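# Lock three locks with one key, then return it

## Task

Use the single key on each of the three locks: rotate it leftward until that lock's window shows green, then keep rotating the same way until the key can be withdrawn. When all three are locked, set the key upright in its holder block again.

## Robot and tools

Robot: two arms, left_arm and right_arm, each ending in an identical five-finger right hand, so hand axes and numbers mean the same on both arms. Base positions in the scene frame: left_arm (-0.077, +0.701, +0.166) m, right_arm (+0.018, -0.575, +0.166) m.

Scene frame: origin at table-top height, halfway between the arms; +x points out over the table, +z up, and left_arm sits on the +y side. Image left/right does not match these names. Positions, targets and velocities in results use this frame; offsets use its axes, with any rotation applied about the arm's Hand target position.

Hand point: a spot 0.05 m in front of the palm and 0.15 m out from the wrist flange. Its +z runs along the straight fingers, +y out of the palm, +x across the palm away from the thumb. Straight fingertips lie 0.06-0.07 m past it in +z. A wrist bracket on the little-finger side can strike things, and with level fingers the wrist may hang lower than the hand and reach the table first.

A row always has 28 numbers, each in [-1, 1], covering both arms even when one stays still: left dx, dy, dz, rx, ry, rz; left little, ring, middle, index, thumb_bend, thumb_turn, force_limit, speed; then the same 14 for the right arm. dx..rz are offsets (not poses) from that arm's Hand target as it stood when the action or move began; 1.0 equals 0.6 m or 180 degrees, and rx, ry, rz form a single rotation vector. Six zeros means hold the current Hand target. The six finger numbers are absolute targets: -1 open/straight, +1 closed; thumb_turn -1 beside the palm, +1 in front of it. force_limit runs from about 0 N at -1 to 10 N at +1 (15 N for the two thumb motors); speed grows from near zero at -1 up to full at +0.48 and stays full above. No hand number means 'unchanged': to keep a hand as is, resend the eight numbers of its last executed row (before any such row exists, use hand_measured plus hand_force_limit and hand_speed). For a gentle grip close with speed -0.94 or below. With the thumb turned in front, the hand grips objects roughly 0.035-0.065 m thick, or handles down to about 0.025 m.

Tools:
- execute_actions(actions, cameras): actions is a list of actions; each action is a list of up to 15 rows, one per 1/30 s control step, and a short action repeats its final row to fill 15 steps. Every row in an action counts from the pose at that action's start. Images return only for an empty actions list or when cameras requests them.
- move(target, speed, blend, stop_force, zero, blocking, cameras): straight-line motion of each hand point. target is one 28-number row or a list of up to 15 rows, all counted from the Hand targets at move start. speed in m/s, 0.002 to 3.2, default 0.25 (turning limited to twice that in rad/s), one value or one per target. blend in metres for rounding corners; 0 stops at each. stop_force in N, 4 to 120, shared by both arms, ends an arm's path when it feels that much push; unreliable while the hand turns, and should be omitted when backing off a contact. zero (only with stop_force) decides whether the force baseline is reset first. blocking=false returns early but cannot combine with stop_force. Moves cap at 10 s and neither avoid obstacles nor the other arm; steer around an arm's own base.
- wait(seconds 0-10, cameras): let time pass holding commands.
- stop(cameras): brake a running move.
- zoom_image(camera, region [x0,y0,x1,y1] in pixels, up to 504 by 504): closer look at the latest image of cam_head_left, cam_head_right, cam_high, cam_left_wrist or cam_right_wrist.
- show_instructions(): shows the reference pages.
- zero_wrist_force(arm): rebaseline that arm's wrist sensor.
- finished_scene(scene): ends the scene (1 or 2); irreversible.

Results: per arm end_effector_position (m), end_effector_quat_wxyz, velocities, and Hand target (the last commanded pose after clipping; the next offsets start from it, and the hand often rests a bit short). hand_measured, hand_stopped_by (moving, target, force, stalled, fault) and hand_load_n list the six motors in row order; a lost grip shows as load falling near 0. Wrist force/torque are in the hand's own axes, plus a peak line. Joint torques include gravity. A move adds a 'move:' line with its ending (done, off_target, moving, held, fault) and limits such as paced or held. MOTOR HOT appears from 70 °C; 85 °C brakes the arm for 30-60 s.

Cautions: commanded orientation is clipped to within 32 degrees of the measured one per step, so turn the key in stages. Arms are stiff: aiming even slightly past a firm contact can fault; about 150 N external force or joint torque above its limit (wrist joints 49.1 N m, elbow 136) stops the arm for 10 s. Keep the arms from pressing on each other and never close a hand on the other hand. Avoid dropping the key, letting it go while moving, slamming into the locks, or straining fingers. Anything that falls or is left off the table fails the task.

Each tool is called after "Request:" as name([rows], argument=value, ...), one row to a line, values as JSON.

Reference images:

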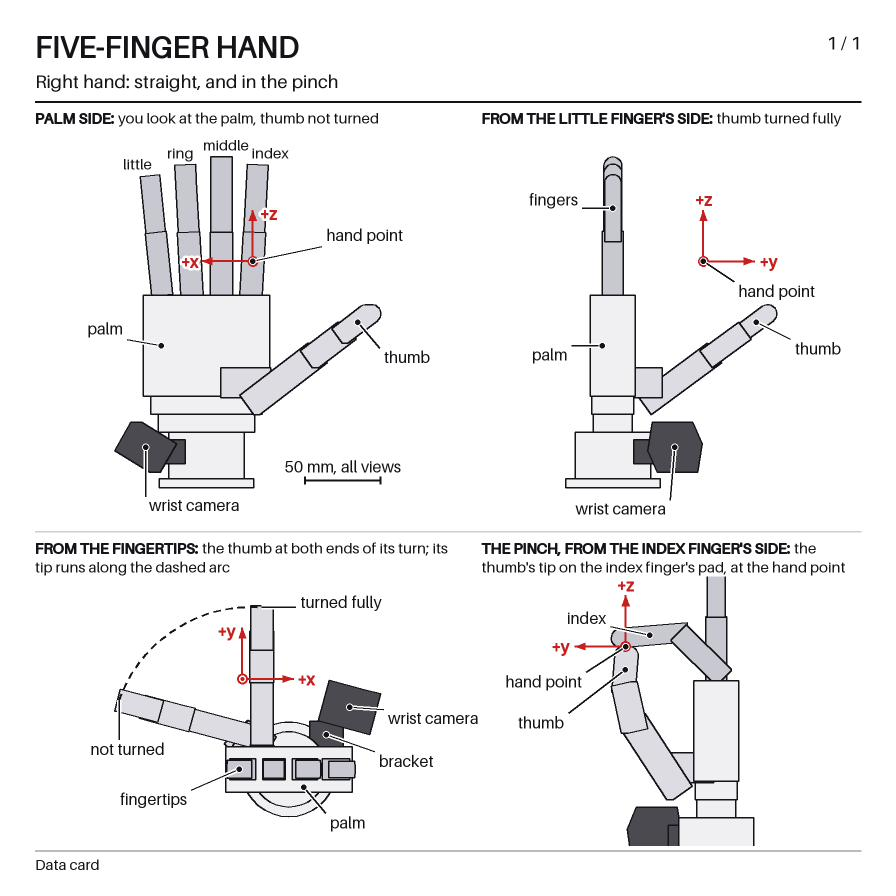

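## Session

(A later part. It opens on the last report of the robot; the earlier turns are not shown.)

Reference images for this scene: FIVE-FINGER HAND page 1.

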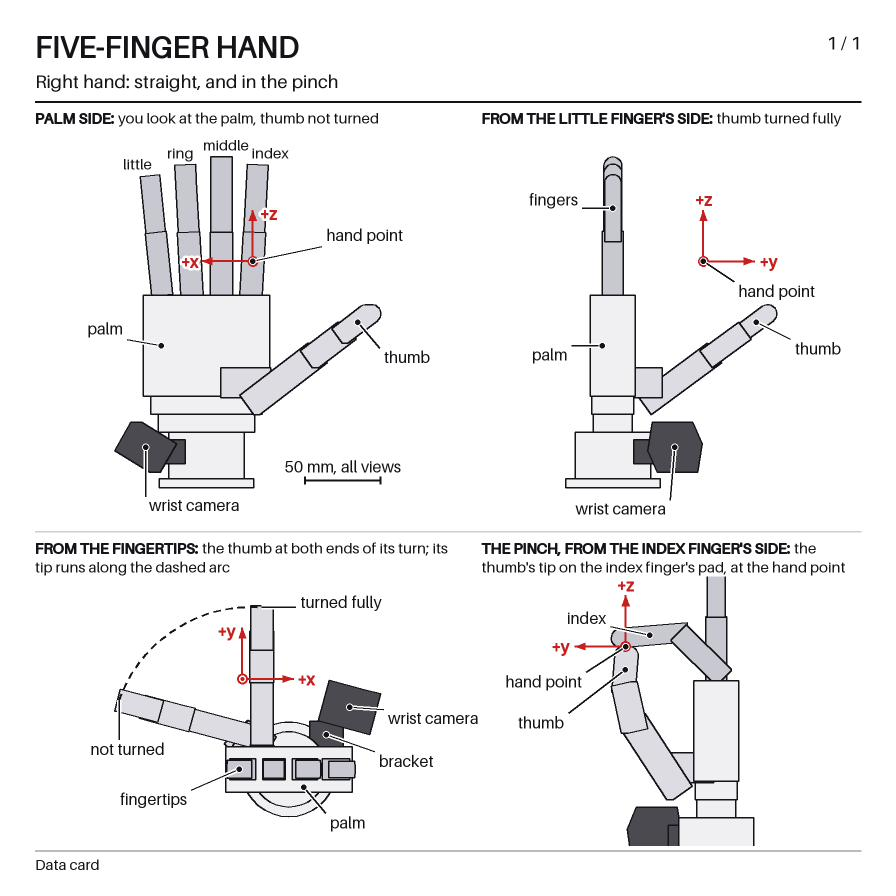

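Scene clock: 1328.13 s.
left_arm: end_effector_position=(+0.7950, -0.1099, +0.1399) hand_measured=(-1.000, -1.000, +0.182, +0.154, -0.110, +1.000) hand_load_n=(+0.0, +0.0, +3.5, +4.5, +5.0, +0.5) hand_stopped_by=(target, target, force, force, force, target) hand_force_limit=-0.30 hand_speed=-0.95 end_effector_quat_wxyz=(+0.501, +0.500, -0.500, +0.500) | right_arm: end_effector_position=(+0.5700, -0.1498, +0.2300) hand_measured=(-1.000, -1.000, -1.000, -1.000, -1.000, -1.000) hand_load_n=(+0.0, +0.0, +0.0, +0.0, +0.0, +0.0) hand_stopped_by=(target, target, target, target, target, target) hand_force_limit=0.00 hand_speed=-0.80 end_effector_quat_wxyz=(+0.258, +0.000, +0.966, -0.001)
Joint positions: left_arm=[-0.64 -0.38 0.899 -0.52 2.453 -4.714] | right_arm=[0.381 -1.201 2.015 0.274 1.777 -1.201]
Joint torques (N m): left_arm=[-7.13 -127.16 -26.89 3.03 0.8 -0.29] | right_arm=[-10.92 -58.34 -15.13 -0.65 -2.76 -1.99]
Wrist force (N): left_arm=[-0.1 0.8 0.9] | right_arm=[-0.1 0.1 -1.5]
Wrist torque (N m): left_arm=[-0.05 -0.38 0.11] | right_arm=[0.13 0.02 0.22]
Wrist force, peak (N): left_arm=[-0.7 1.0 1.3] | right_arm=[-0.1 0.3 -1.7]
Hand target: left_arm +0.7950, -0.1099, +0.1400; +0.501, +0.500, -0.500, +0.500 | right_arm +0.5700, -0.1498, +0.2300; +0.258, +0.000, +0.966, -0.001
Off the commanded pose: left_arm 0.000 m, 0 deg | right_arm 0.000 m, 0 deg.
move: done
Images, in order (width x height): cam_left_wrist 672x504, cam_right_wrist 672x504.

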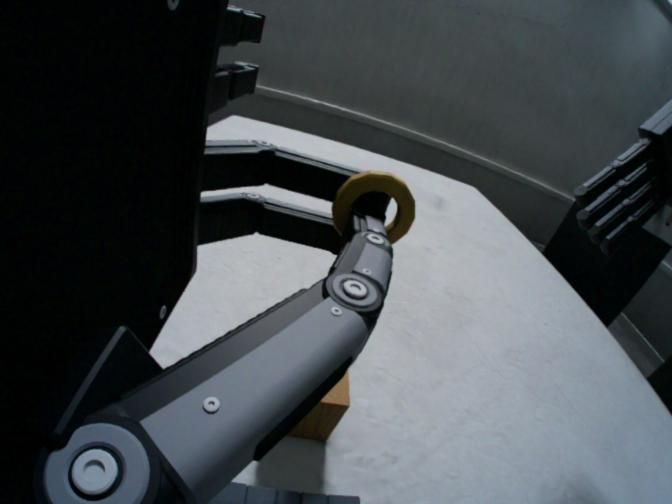

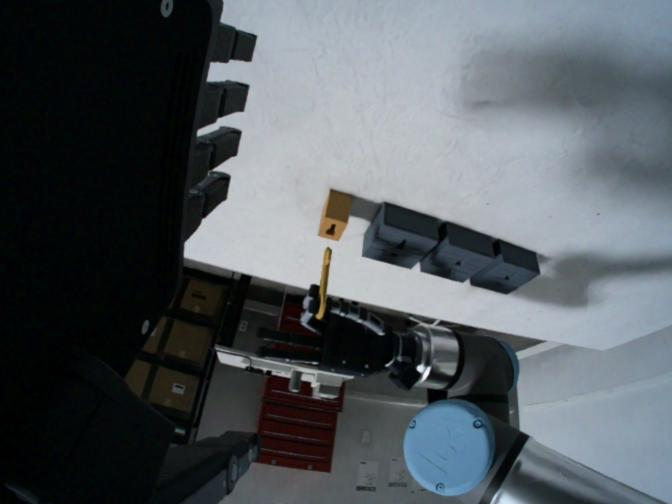

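Request:
move(target=[0.01,0.1817,0,0,0,0,-1,-1,0.4,0.4,0.2,1,-0.3,-0.95,0,0.1333,0,0,0,0,-1,-1,-1,-1,-1,-1,0,-0.8], speed=0.08, cameras=["all"])

Request:
zoom_image(camera="cam_right_wrist", region=[280, 195, 400, 315])

Request:
zoom_image(camera="cam_head_left", region=[270, 250, 390, 350])

Request:
zoom_image(camera="cam_head_right", region=[280, 250, 400, 350])

Scene clock: 1354.73 s.
left_arm: end_effector_position=(+0.8010, -0.0010, +0.1400) hand_measured=(-1.000, -1.000, +0.182, +0.154, -0.110, +1.000) hand_load_n=(+0.0, +0.0, +3.5, +4.5, +5.5, +0.5) hand_stopped_by=(target, target, force, force, force, target) hand_force_limit=-0.30 hand_speed=-0.95 end_effector_quat_wxyz=(+0.501, +0.500, -0.500, +0.500) | right_arm: end_effector_position=(+0.5700, -0.0699, +0.2300) hand_measured=(-1.000, -1.000, -1.000, -1.000, -1.000, -1.000) hand_load_n=(+0.0, +0.5, +0.0, +0.0, +0.0, +0.0) hand_stopped_by=(target, target, target, target, target, target) hand_force_limit=0.00 hand_speed=-0.80 end_effector_quat_wxyz=(+0.258, +0.000, +0.966, -0.001)
Joint positions: left_arm=[-0.554 -0.456 1.063 -0.608 2.54 -4.714] | right_arm=[0.513 -1.121 1.894 0.344 1.836 -1.08]
Joint torques (N m): left_arm=[5.62 -125.59 -23.77 -5.7 2.23 -2.53] | right_arm=[26.78 -56.88 -37.82 5.75 4.24 2.92]
Wrist force (N): left_arm=[-0.3 0.8 1.0] | right_arm=[-0.2 0.3 -0.8]
Wrist torque (N m): left_arm=[0.05 -0.31 0.07] | right_arm=[0.10 0.01 -0.08]
Wrist force, peak (N): left_arm=[-0.1 0.9 2.2] | right_arm=[-0.4 0.3 -1.7]
Hand target: left_arm +0.8010, -0.0009, +0.1400; +0.501, +0.500, -0.500, +0.500 | right_arm +0.5700, -0.0698, +0.2300; +0.258, +0.000, +0.966, -0.001
Off the commanded pose: left_arm 0.000 m, 0 deg | right_arm 0.000 m, 0 deg.
move: done

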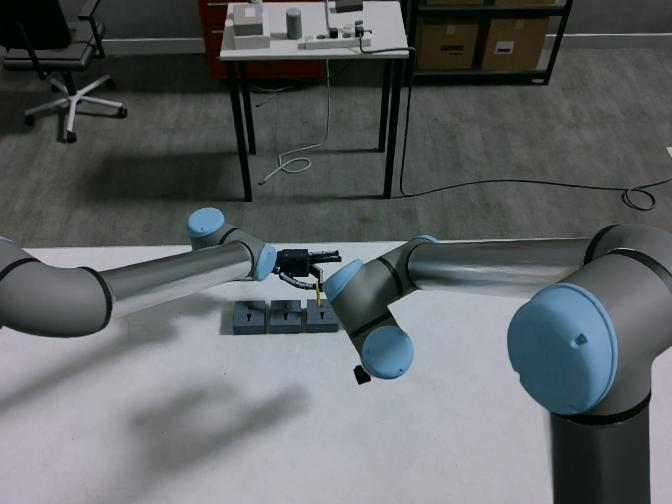

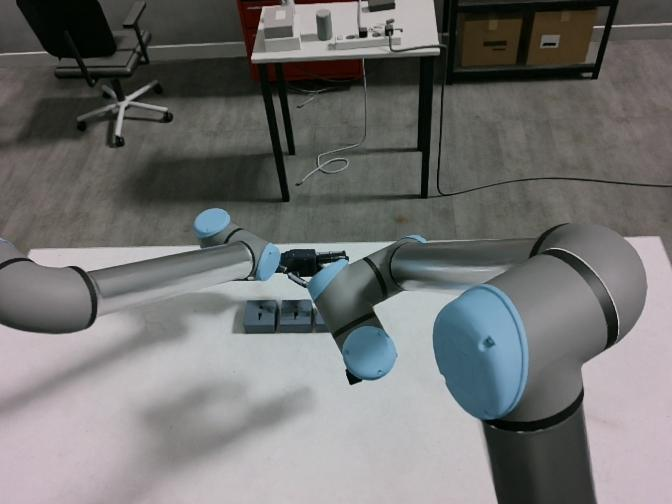

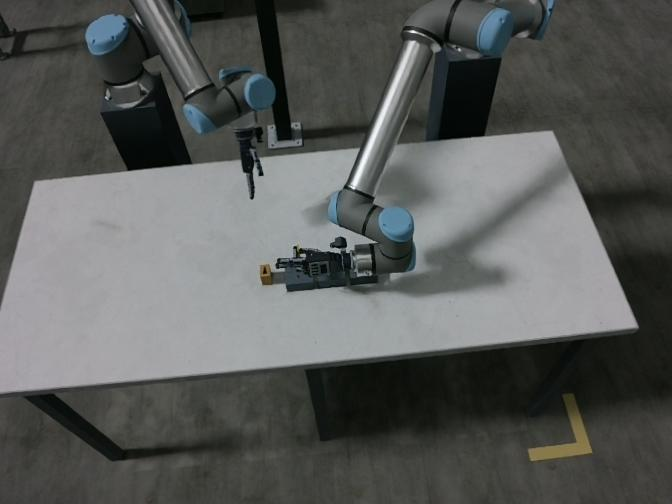

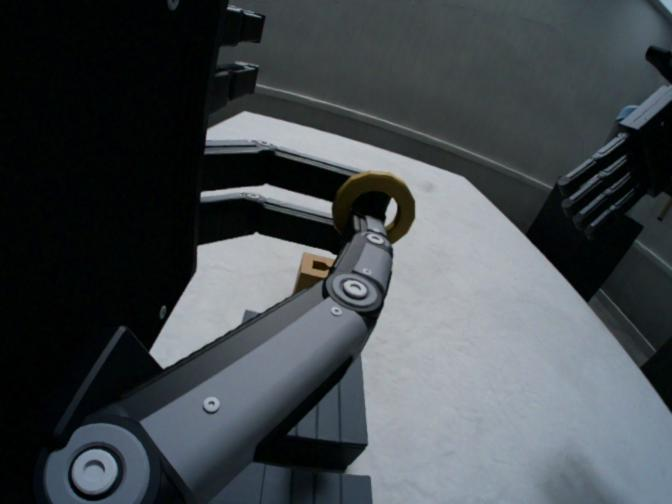

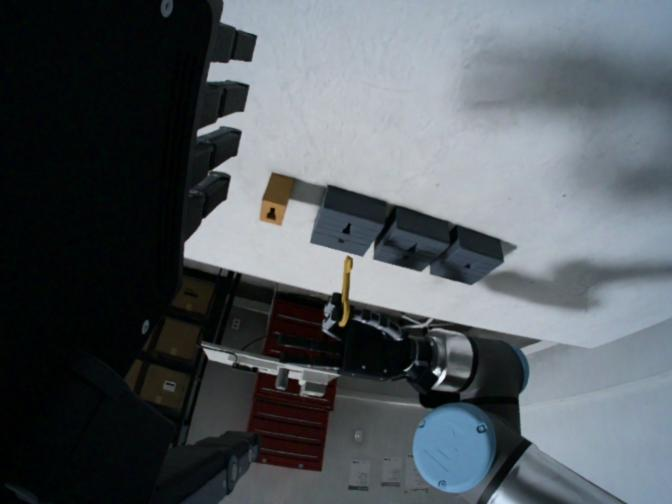

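Scaled by 4.200 from the camera's 672x504 image, which has a finer 960x720 frame.

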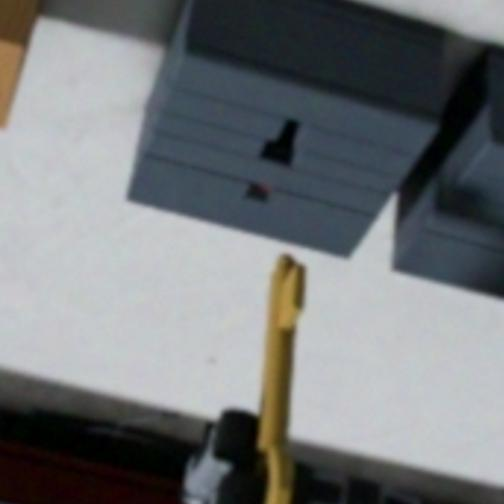

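Scaled by 4.200 from the camera's 672x504 image, which has a finer 960x720 frame.

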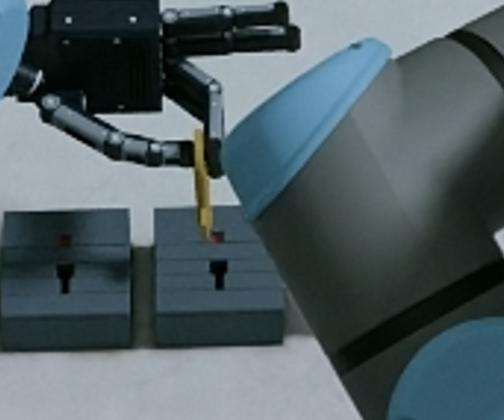

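Scaled by 4.200 from the camera's 672x504 image, which has a finer 960x720 frame.

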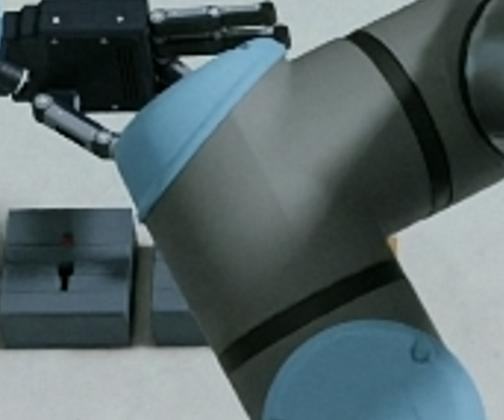

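Request:
move(target=[0,-0.0183,-0.0417,0.0167,0,0,-1,-1,0.4,0.4,0.2,1,-0.3,-0.95,0,0,0,0,0,0,-1,-1,-1,-1,-1,-1,0,-0.8], speed=0.04, cameras=["cam_right_wrist","cam_head_left"])

Request:
zoom_image(camera="cam_right_wrist", region=[300, 195, 400, 295])

Request:
zoom_image(camera="cam_head_left", region=[290, 260, 370, 340])

Scene clock: 1404.63 s.
left_arm: end_effector_position=(+0.8010, -0.0119, +0.1150) hand_measured=(-1.000, -1.000, +0.182, +0.154, -0.110, +1.000) hand_load_n=(+0.0, +0.0, +3.0, +4.5, +5.5, +0.5) hand_stopped_by=(target, target, force, force, force, target) hand_force_limit=-0.30 hand_speed=-0.95 end_effector_quat_wxyz=(+0.487, +0.513, -0.513, +0.487) | right_arm: end_effector_position=(+0.5700, -0.0698, +0.2300) hand_measured=(-1.000, -1.000, -1.000, -1.000, -1.000, -1.000) hand_load_n=(+0.0, +0.0, +0.0, +0.0, +0.0, +0.0) hand_stopped_by=(target, target, target, target, target, target) hand_force_limit=0.00 hand_speed=-0.80 end_effector_quat_wxyz=(+0.258, +0.000, +0.966, -0.001)
Joint positions: left_arm=[-0.564 -0.418 1.004 -0.497 2.528 -4.64] | right_arm=[0.513 -1.121 1.894 0.344 1.836 -1.08]
Joint torques (N m): left_arm=[-12.15 -107.96 -48.9 2.77 -1.79 3.08] | right_arm=[21.7 -54.46 -38.09 5.65 3.96 2.71]
Wrist force (N): left_arm=[-0.5 1.1 1.0] | right_arm=[-0.2 0.2 -0.7]
Wrist torque (N m): left_arm=[0.09 -0.31 0.07] | right_arm=[0.08 0.02 -0.09]
Wrist force, peak (N): left_arm=[-0.2 1.0 1.6] | right_arm=[-0.5 0.6 -0.9]
Hand target: left_arm +0.8010, -0.0119, +0.1150; +0.487, +0.513, -0.513, +0.487 | right_arm +0.5700, -0.0698, +0.2300; +0.258, +0.000, +0.966, -0.001
Off the commanded pose: left_arm 0.000 m, 0 deg | right_arm 0.000 m, 0 deg.
move: done
Images, in order (width x height): cam_head_left 672x504, cam_right_wrist 672x504.

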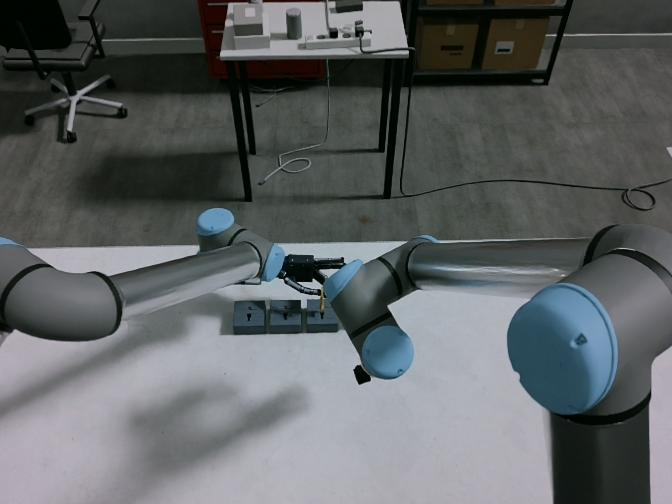

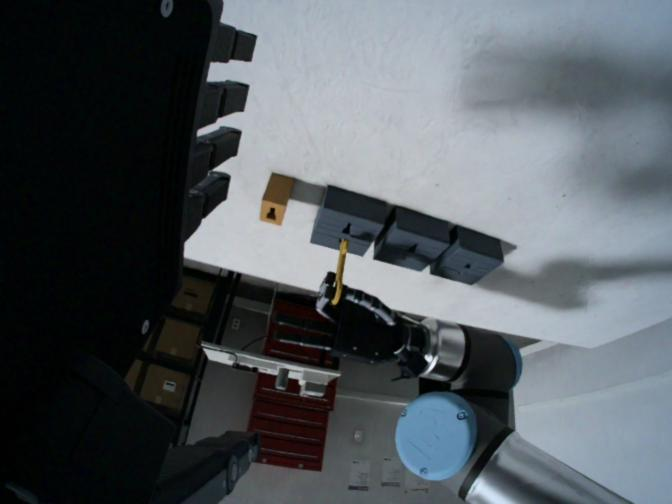

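Scaled by 5.040 from the camera's 672x504 image, which has a finer 960x720 frame.

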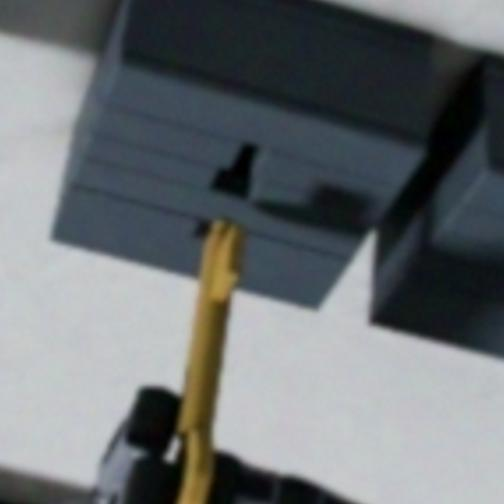

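Scaled by 6.300 from the camera's 672x504 image, which has a finer 960x720 frame.

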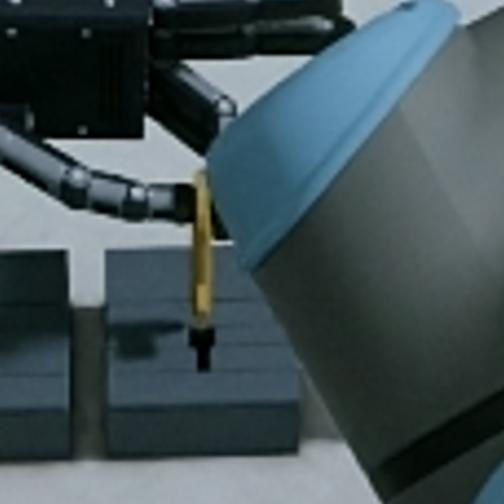

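Request:
move(target=[0,0,-0.0333,0,0,0,-1,-1,0.4,0.4,0.2,1,-0.3,-0.95,0,0,0,0,0,0,-1,-1,-1,-1,-1,-1,0,-0.8], speed=0.015, stop_force=4, cameras=["cam_right_wrist","cam_head_left"])

Request:
zoom_image(camera="cam_right_wrist", region=[300, 195, 400, 295])

Request:
zoom_image(camera="cam_head_left", region=[290, 260, 370, 340])

Scene clock: 1427.30 s.
left_arm: end_effector_position=(+0.8010, -0.0119, +0.1067) hand_measured=(-1.000, -1.000, +0.182, +0.154, -0.110, +1.000) hand_load_n=(+0.0, +0.0, +3.5, +5.0, +5.0, -0.5) hand_stopped_by=(target, target, force, force, force, target) hand_force_limit=-0.30 hand_speed=-0.95 end_effector_quat_wxyz=(+0.487, +0.513, -0.513, +0.487) | right_arm: end_effector_position=(+0.5700, -0.0698, +0.2300) hand_measured=(-1.000, -1.000, -1.000, -1.000, -1.000, -1.000) hand_load_n=(+0.0, +0.0, +0.0, +0.0, +0.0, +0.0) hand_stopped_by=(target, target, target, target, target, target) hand_force_limit=0.00 hand_speed=-0.80 end_effector_quat_wxyz=(+0.258, +0.000, +0.966, -0.001)
Joint positions: left_arm=[-0.564 -0.409 1.002 -0.504 2.528 -4.64] | right_arm=[0.513 -1.121 1.894 0.344 1.836 -1.08]
Joint torques (N m): left_arm=[-12.52 -128.42 -24.32 3 -1.37 3.55] | right_arm=[22.37 -55.49 -38.28 5.84 4 2.44]
Wrist force (N): left_arm=[-0.3 1.1 1.1] | right_arm=[-0.3 0.3 -1.0]
Wrist torque (N m): left_arm=[0.06 -0.35 0.08] | right_arm=[0.10 0.04 -0.09]
Wrist force, peak (N): left_arm=[8.2 0.3 1.0] | right_arm=[-0.4 0.3 -1.2]
Hand target: left_arm +0.8010, -0.0119, +0.1067; +0.487, +0.513, -0.513, +0.487 (not the last commanded pose) | right_arm +0.5700, -0.0698, +0.2300; +0.258, +0.000, +0.966, -0.001
Off the commanded pose: left_arm 0.012 m, 0 deg | right_arm 0.000 m, 0 deg.
move: contact (left_arm)
Images, in order (width x height): cam_head_left 672x504, cam_right_wrist 672x504.

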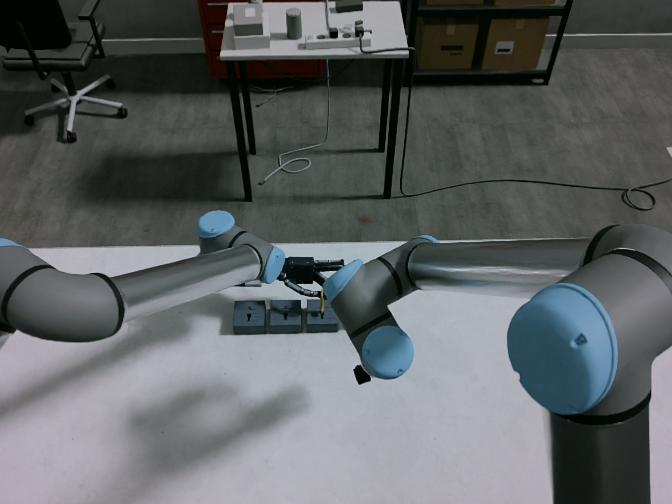

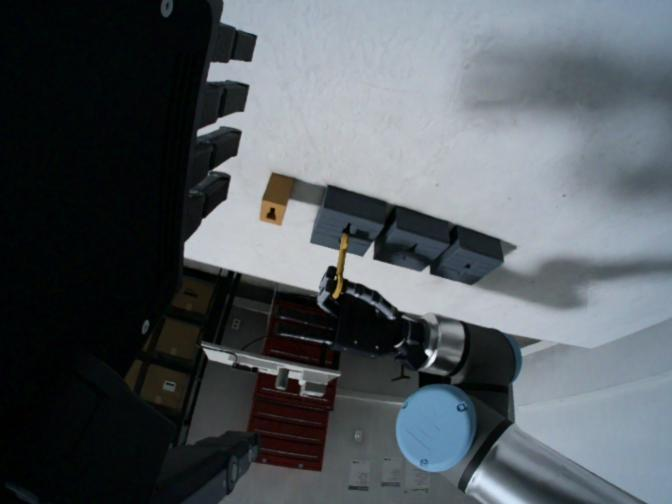

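Scaled by 5.040 from the camera's 672x504 image, which has a finer 960x720 frame.

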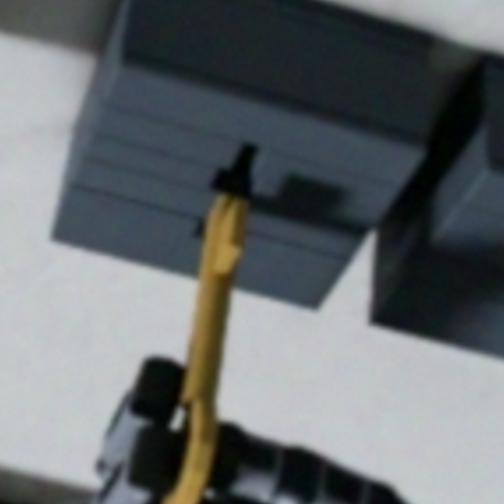

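Scaled by 6.300 from the camera's 672x504 image, which has a finer 960x720 frame.

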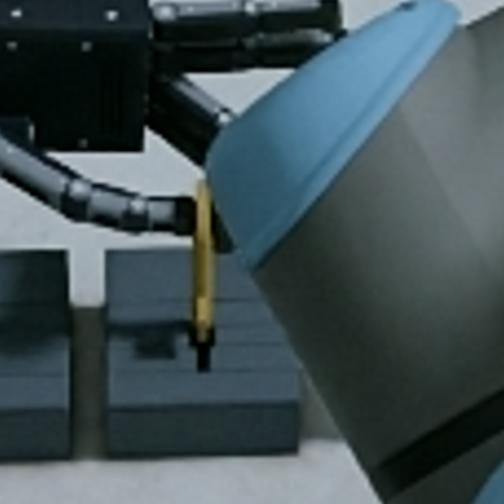

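Request:
zoom_image(camera="cam_right_wrist", region=[325, 215, 365, 255])

Request:
zoom_image(camera="cam_head_left", region=[305, 285, 340, 320])

Scaled by 12.600 from the camera's 672x504 image, which has a finer 960x720 frame.

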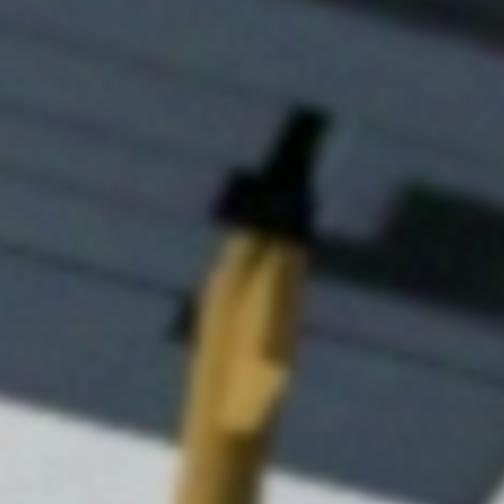

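Scaled by 14.400 from the camera's 672x504 image, which has a finer 960x720 frame.

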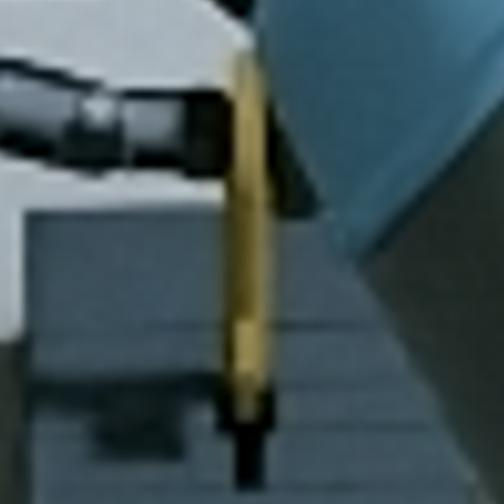

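Request:
move([
  [0,0,0.0083,0,0,0,-1,-1,0.4,0.4,0.2,1,-0.3,-0.95,0,0,0,0,0,0,-1,-1,-1,-1,-1,-1,0,-0.8],
  [-0.0183,0,0.0083,0,0,0,-1,-1,0.4,0.4,0.2,1,-0.3,-0.95,0,0,0,0,0,0,-1,-1,-1,-1,-1,-1,0,-0.8],
], speed=0.03, cameras=["cam_right_wrist","cam_head_left"])

Request:
zoom_image(camera="cam_right_wrist", region=[325, 210, 375, 260])

Request:
zoom_image(camera="cam_head_left", region=[305, 285, 340, 320])

Scene clock: 1481.63 s.
left_arm: end_effector_position=(+0.7900, -0.0119, +0.1116) hand_measured=(-1.000, -1.000, +0.182, +0.154, -0.110, +1.000) hand_load_n=(+0.0, +0.0, +3.5, +5.0, +5.0, -0.5) hand_stopped_by=(target, target, force, force, force, target) hand_force_limit=-0.30 hand_speed=-0.95 end_effector_quat_wxyz=(+0.487, +0.513, -0.513, +0.487) | right_arm: end_effector_position=(+0.5700, -0.0698, +0.2300) hand_measured=(-1.000, -1.000, -1.000, -1.000, -1.000, -1.000) hand_load_n=(-0.5, +0.0, +0.0, +0.0, +0.0, +0.0) hand_stopped_by=(target, target, target, target, target, target) hand_force_limit=0.00 hand_speed=-0.80 end_effector_quat_wxyz=(+0.258, +0.000, +0.966, -0.001)
Joint positions: left_arm=[-0.57 -0.43 1.038 -0.519 2.522 -4.64] | right_arm=[0.513 -1.121 1.894 0.344 1.836 -1.08]
Joint torques (N m): left_arm=[-12.87 -130.23 -25.57 -4.71 -1.83 -2.42] | right_arm=[22.07 -54.49 -38.28 5.76 3.86 2.54]
Wrist force (N): left_arm=[-0.3 1.2 1.2] | right_arm=[0.0 0.3 -0.9]
Wrist torque (N m): left_arm=[0.09 -0.34 0.23] | right_arm=[0.10 -0.01 -0.07]
Wrist force, peak (N): left_arm=[0.0 1.3 1.4] | right_arm=[0.0 0.0 -1.3]
Hand target: left_arm +0.7900, -0.0119, +0.1116; +0.487, +0.513, -0.513, +0.487 | right_arm +0.5700, -0.0698, +0.2300; +0.258, +0.000, +0.966, -0.001
Off the commanded pose: left_arm 0.000 m, 0 deg | right_arm 0.000 m, 0 deg.
move: done
Images, in order (width x height): cam_head_left 672x504, cam_right_wrist 672x504.

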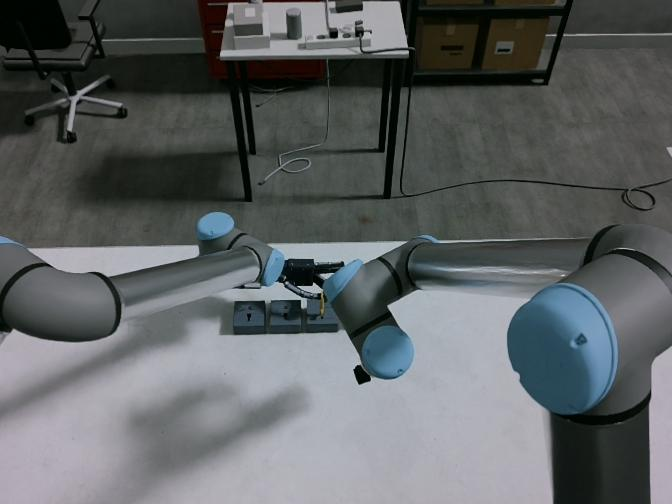

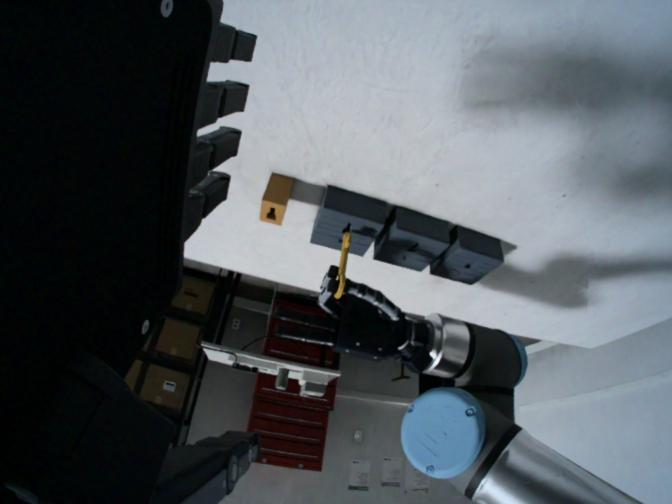

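Scaled by 10.080 from the camera's 672x504 image, which has a finer 960x720 frame.

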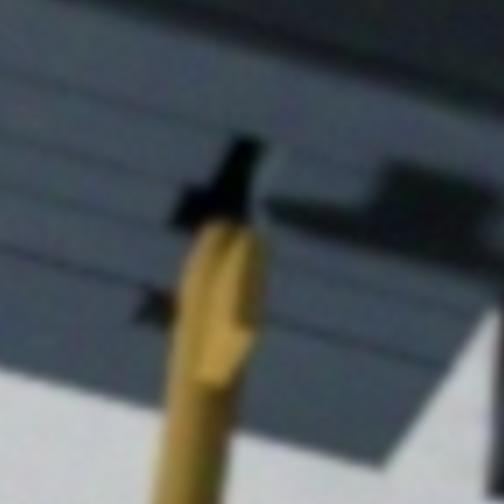

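Scaled by 14.400 from the camera's 672x504 image, which has a finer 960x720 frame.

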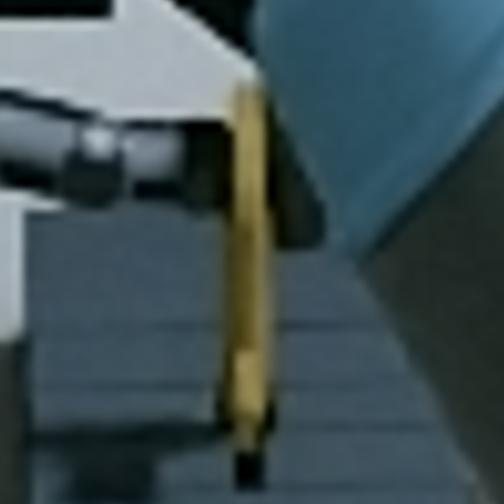

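Request:
execute_actions(actions=[])

Scene clock: 1513.87 s.
left_arm: end_effector_position=(+0.7900, -0.0119, +0.1116) hand_measured=(-1.000, -1.000, +0.182, +0.154, -0.110, +1.000) hand_load_n=(+0.5, +0.0, +3.5, +4.5, +5.0, -1.0) hand_stopped_by=(target, target, force, force, force, target) hand_force_limit=-0.30 hand_speed=-0.95 end_effector_quat_wxyz=(+0.487, +0.513, -0.513, +0.487) | right_arm: end_effector_position=(+0.5700, -0.0698, +0.2300) hand_measured=(-1.000, -1.000, -1.000, -1.000, -1.000, -1.000) hand_load_n=(+0.0, +0.0, +0.0, +0.0, +0.0, +0.0) hand_stopped_by=(target, target, target, target, target, target) hand_force_limit=0.00 hand_speed=-0.80 end_effector_quat_wxyz=(+0.258, +0.000, +0.966, -0.001)
Joint positions: left_arm=[-0.57 -0.43 1.038 -0.519 2.522 -4.64] | right_arm=[0.513 -1.121 1.894 0.344 1.836 -1.08]
Joint velocities: within noise
Joint torques (N m): left_arm=[-12.46 -127.09 -23.91 -4.96 -1.92 -2.49] | right_arm=[21.33 -55.63 -37.59 5.83 3.94 2.63]
Motor temperatures (°C): left_arm=[27 29 25 33 29 29] | right_arm=[24 27 29 27 31 31]
Wrist force (N): left_arm=[-0.2 0.8 1.2] | right_arm=[-0.3 0.0 -0.9]
Wrist torque (N m): left_arm=[0.04 -0.34 0.22] | right_arm=[0.06 0.02 -0.09]
Wrist force, peak (N): left_arm=[-0.5 1.4 1.1] | right_arm=[-0.3 -0.1 -1.2]
Hand target: left_arm +0.7900, -0.0119, +0.1116; +0.487, +0.513, -0.513, +0.487 | right_arm +0.5700, -0.0698, +0.2300; +0.258, +0.000, +0.966, -0.001
Off the commanded pose: left_arm 0.000 m, 0 deg | right_arm 0.000 m, 0 deg.

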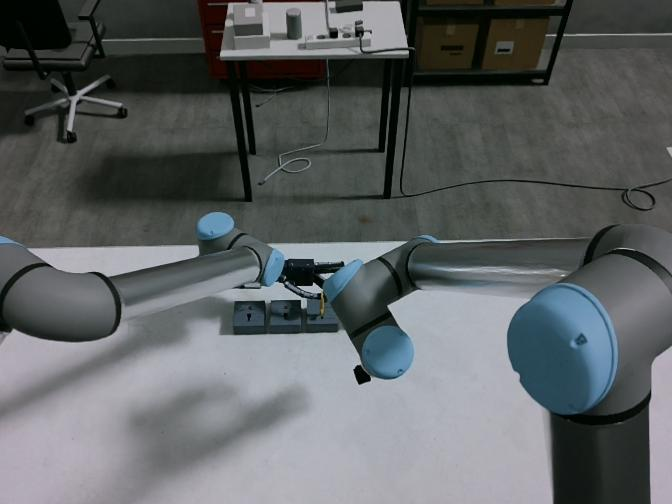

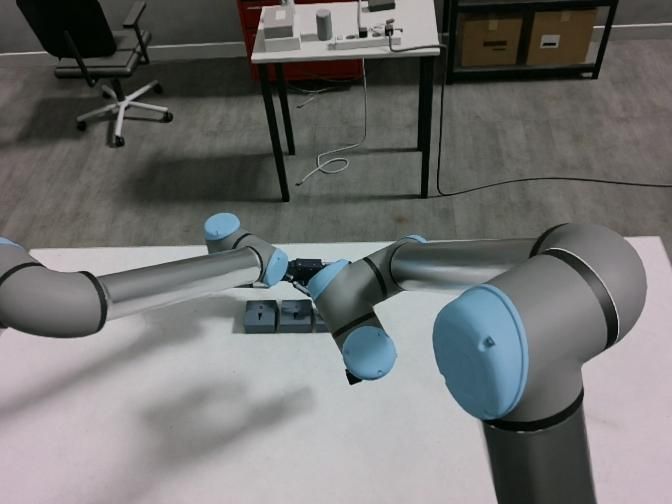

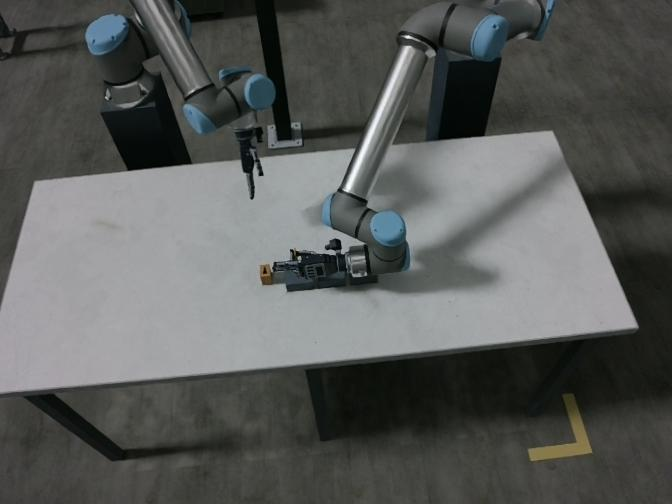

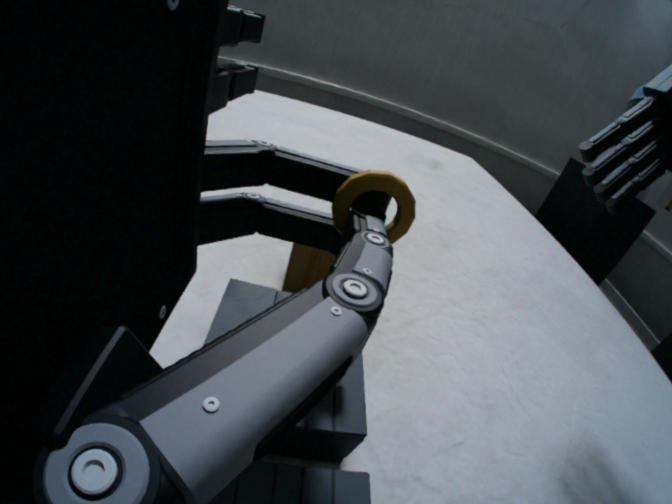

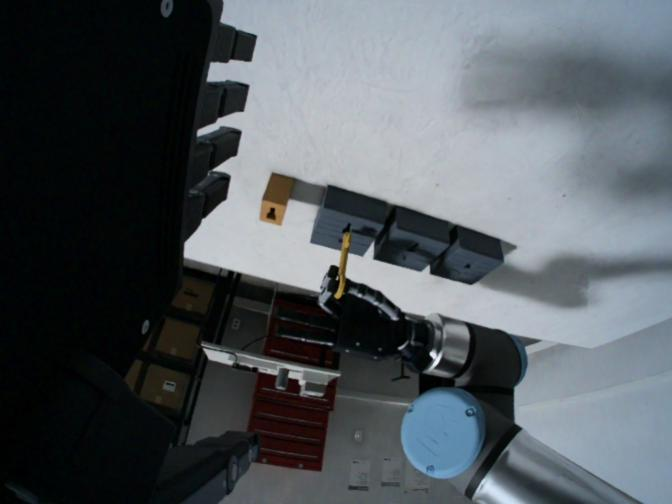

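Request:
zoom_image(camera="cam_right_wrist", region=[310, 190, 400, 300])

Request:
zoom_image(camera="cam_head_left", region=[300, 280, 345, 325])

Scaled by 4.582 from the camera's 672x504 image, which has a finer 960x720 frame.

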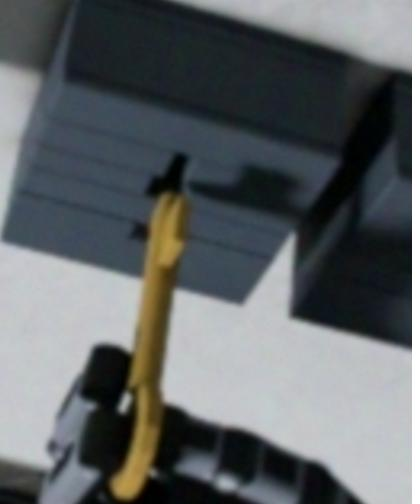

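Scaled by 11.200 from the camera's 672x504 image, which has a finer 960x720 frame.

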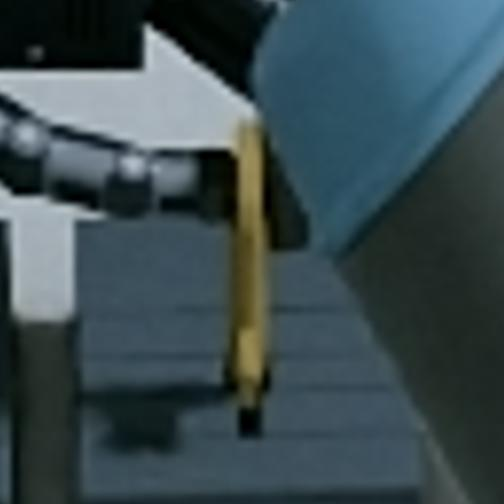

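Request:
move(target=[0,0,-0.015,0,0,0,-1,-1,0.4,0.4,0.2,1,-0.3,-0.95,0,0,0,0,0,0,-1,-1,-1,-1,-1,-1,0,-0.8], speed=0.015, stop_force=4, cameras=["cam_head_left","cam_right_wrist"])

Request:
zoom_image(camera="cam_right_wrist", region=[310, 190, 400, 300])

Request:
zoom_image(camera="cam_head_left", region=[305, 285, 340, 320])

Scene clock: 1550.23 s.
left_arm: end_effector_position=(+0.7900, -0.0119, +0.1043) hand_measured=(-1.000, -1.000, +0.182, +0.154, -0.110, +1.000) hand_load_n=(+0.0, +0.0, +3.5, +5.0, +5.0, -1.0) hand_stopped_by=(target, target, force, force, force, target) hand_force_limit=-0.30 hand_speed=-0.95 end_effector_quat_wxyz=(+0.487, +0.513, -0.513, +0.487) | right_arm: end_effector_position=(+0.5700, -0.0698, +0.2300) hand_measured=(-1.000, -1.000, -1.000, -1.000, -1.000, -1.000) hand_load_n=(+0.0, +0.0, +0.0, +0.0, +0.0, +0.0) hand_stopped_by=(target, target, target, target, target, target) hand_force_limit=0.00 hand_speed=-0.80 end_effector_quat_wxyz=(+0.258, +0.000, +0.966, -0.001)
Joint positions: left_arm=[-0.57 -0.422 1.037 -0.525 2.522 -4.64] | right_arm=[0.513 -1.121 1.894 0.344 1.836 -1.08]
Joint torques (N m): left_arm=[-10.55 -124.76 -23.95 3.05 -1.57 -2.04] | right_arm=[21.03 -55.17 -38.41 5.62 3.6 2.18]
Wrist force (N): left_arm=[0.9 0.8 1.3] | right_arm=[0.0 0.3 -0.5]
Wrist torque (N m): left_arm=[0.04 -0.41 0.26] | right_arm=[0.08 -0.02 -0.07]
Wrist force, peak (N): left_arm=[8.1 0.3 1.3] | right_arm=[-0.2 0.5 -1.1]
Hand target: left_arm +0.7900, -0.0119, +0.1043; +0.487, +0.513, -0.513, +0.487 (not the last commanded pose) | right_arm +0.5700, -0.0698, +0.2300; +0.258, +0.000, +0.966, -0.001
Off the commanded pose: left_arm 0.002 m, 0 deg | right_arm 0.000 m, 0 deg.
move: contact (left_arm)
Images, in order (width x height): cam_head_left 672x504, cam_right_wrist 672x504.

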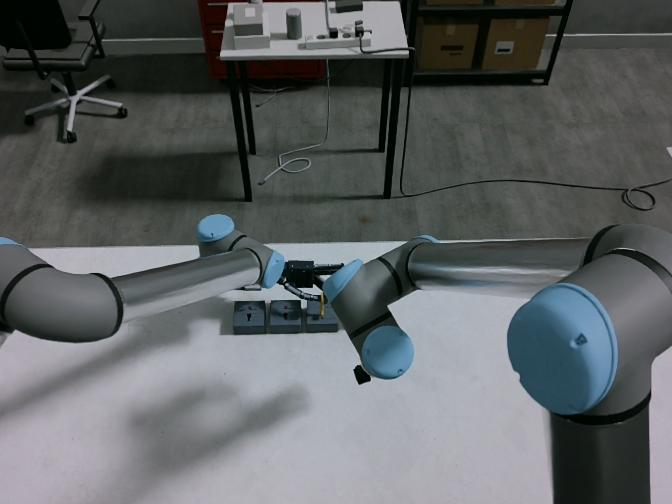

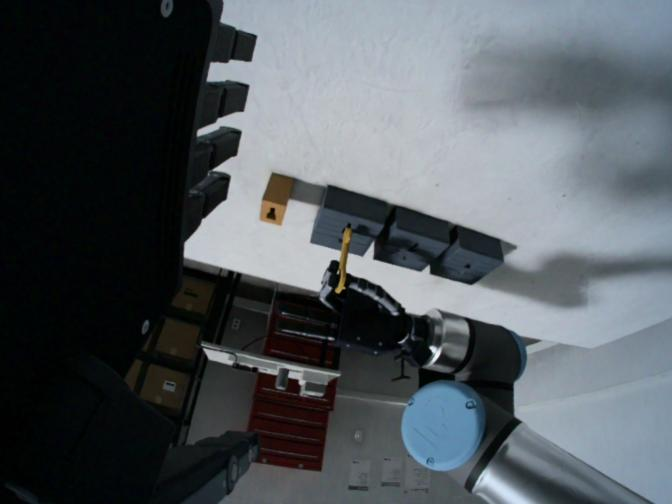

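Scaled by 4.582 from the camera's 672x504 image, which has a finer 960x720 frame.

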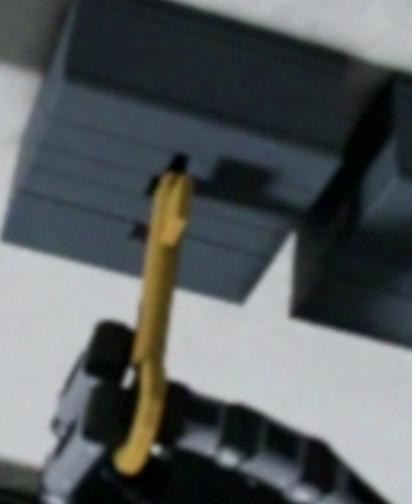

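Scaled by 14.400 from the camera's 672x504 image, which has a finer 960x720 frame.

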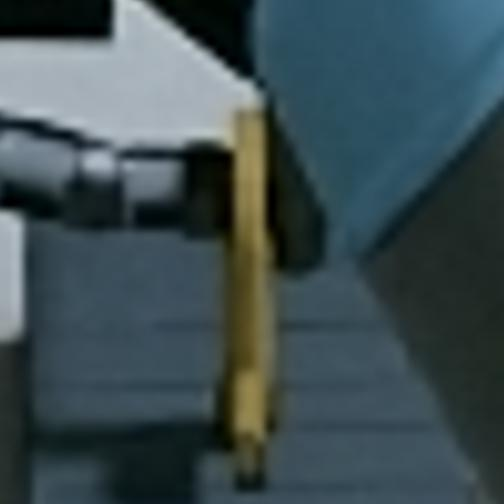

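Request:
move([
  [0,0,0.006,0,0,0,-1,-1,0.4,0.4,0.2,1,-0.3,-0.95,0,0,0,0,0,0,-1,-1,-1,-1,-1,-1,0,-0.8],
  [-0.0042,0,0.006,0,0,0,-1,-1,0.4,0.4,0.2,1,-0.3,-0.95,0,0,0,0,0,0,-1,-1,-1,-1,-1,-1,0,-0.8],
], speed=0.03)

Request:
move(target=[0,0,-0.01,0,0,0,-1,-1,0.4,0.4,0.2,1,-0.3,-0.95,0,0,0,0,0,0,-1,-1,-1,-1,-1,-1,0,-0.8], speed=0.015, stop_force=4)

Request:
zoom_image(camera="cam_head_left", region=[305, 285, 340, 320])

Scene clock: 1579.73 s.
left_arm: end_effector_position=(+0.7875, -0.0119, +0.1079) hand_measured=(-1.000, -1.000, +0.182, +0.154, -0.110, +1.000) hand_load_n=(+0.0, +0.0, +3.5, +5.0, +5.0, -1.0) hand_stopped_by=(target, target, force, force, force, target) hand_force_limit=-0.30 hand_speed=-0.95 end_effector_quat_wxyz=(+0.487, +0.513, -0.513, +0.487) | right_arm: end_effector_position=(+0.5700, -0.0698, +0.2300) hand_measured=(-1.000, -1.000, -1.000, -1.000, -1.000, -1.000) hand_load_n=(+0.0, +0.0, +0.0, +0.0, +0.0, +0.0) hand_stopped_by=(target, target, target, target, target, target) hand_force_limit=0.00 hand_speed=-0.80 end_effector_quat_wxyz=(+0.258, +0.000, +0.966, -0.001)
Joint positions: left_arm=[-0.571 -0.43 1.045 -0.527 2.52 -4.641] | right_arm=[0.513 -1.121 1.894 0.344 1.836 -1.08]
Joint torques (N m): left_arm=[-13.69 -127.46 -26.07 -5.91 -1.67 -2.79] | right_arm=[20.54 -55.79 -37.78 5.68 3.65 2.46]
Wrist force (N): left_arm=[-0.2 1.1 1.2] | right_arm=[-0.2 0.4 -1.1]
Wrist torque (N m): left_arm=[0.07 -0.36 0.24] | right_arm=[0.14 0.04 -0.08]
Wrist force, peak (N): left_arm=[1.1 0.8 1.6] | right_arm=[-0.3 0.1 -1.2]
Hand target: left_arm +0.7875, -0.0119, +0.1079; +0.487, +0.513, -0.513, +0.487 | right_arm +0.5700, -0.0698, +0.2300; +0.258, +0.000, +0.966, -0.001
Off the commanded pose: left_arm 0.000 m, 0 deg | right_arm 0.000 m, 0 deg.
move: done

Scene clock: 1581.13 s.
left_arm: end_effector_position=(+0.7874, -0.0118, +0.1042) hand_measured=(-1.000, -1.000, +0.182, +0.154, -0.110, +1.000) hand_load_n=(+0.0, +0.0, +3.0, +5.0, +5.0, -1.0) hand_stopped_by=(target, target, force, force, force, target) hand_force_limit=-0.30 hand_speed=-0.95 end_effector_quat_wxyz=(+0.487, +0.513, -0.513, +0.487) | right_arm: end_effector_position=(+0.5700, -0.0698, +0.2300) hand_measured=(-1.000, -1.000, -1.000, -1.000, -1.000, -1.000) hand_load_n=(+0.0, +0.0, +0.0, +0.0, -0.5, +0.0) hand_stopped_by=(target, target, target, target, target, target) hand_force_limit=0.00 hand_speed=-0.80 end_effector_quat_wxyz=(+0.258, +0.000, +0.966, -0.001)
Joint positions: left_arm=[-0.572 -0.426 1.045 -0.53 2.52 -4.641] | right_arm=[0.513 -1.121 1.894 0.344 1.836 -1.08]
Joint torques (N m): left_arm=[-12.05 -122.58 -22.67 3.37 -1.59 -0.3] | right_arm=[22.9 -55.91 -38.61 5.73 3.67 2.53]
Wrist force (N): left_arm=[2.2 0.6 1.2] | right_arm=[-0.2 0.2 -1.0]
Wrist torque (N m): left_arm=[0.04 -0.33 0.21] | right_arm=[0.10 0.01 -0.08]
Wrist force, peak (N): left_arm=[8.3 0.4 0.8] | right_arm=[0.0 0.4 -1.2]
Hand target: left_arm +0.7874, -0.0118, +0.1042; +0.487, +0.513, -0.513, +0.487 (not the last commanded pose) | right_arm +0.5700, -0.0698, +0.2300; +0.258, +0.000, +0.966, -0.001
Off the commanded pose: left_arm 0.002 m, 0 deg | right_arm 0.000 m, 0 deg.
move: contact (left_arm)

Scaled by 14.400 from the camera's 672x504 image, which has a finer 960x720 frame.
This view is cut from an older image: the scene may have changed since it was taken.

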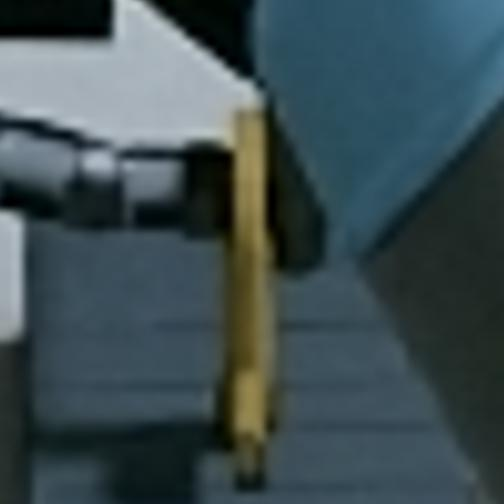

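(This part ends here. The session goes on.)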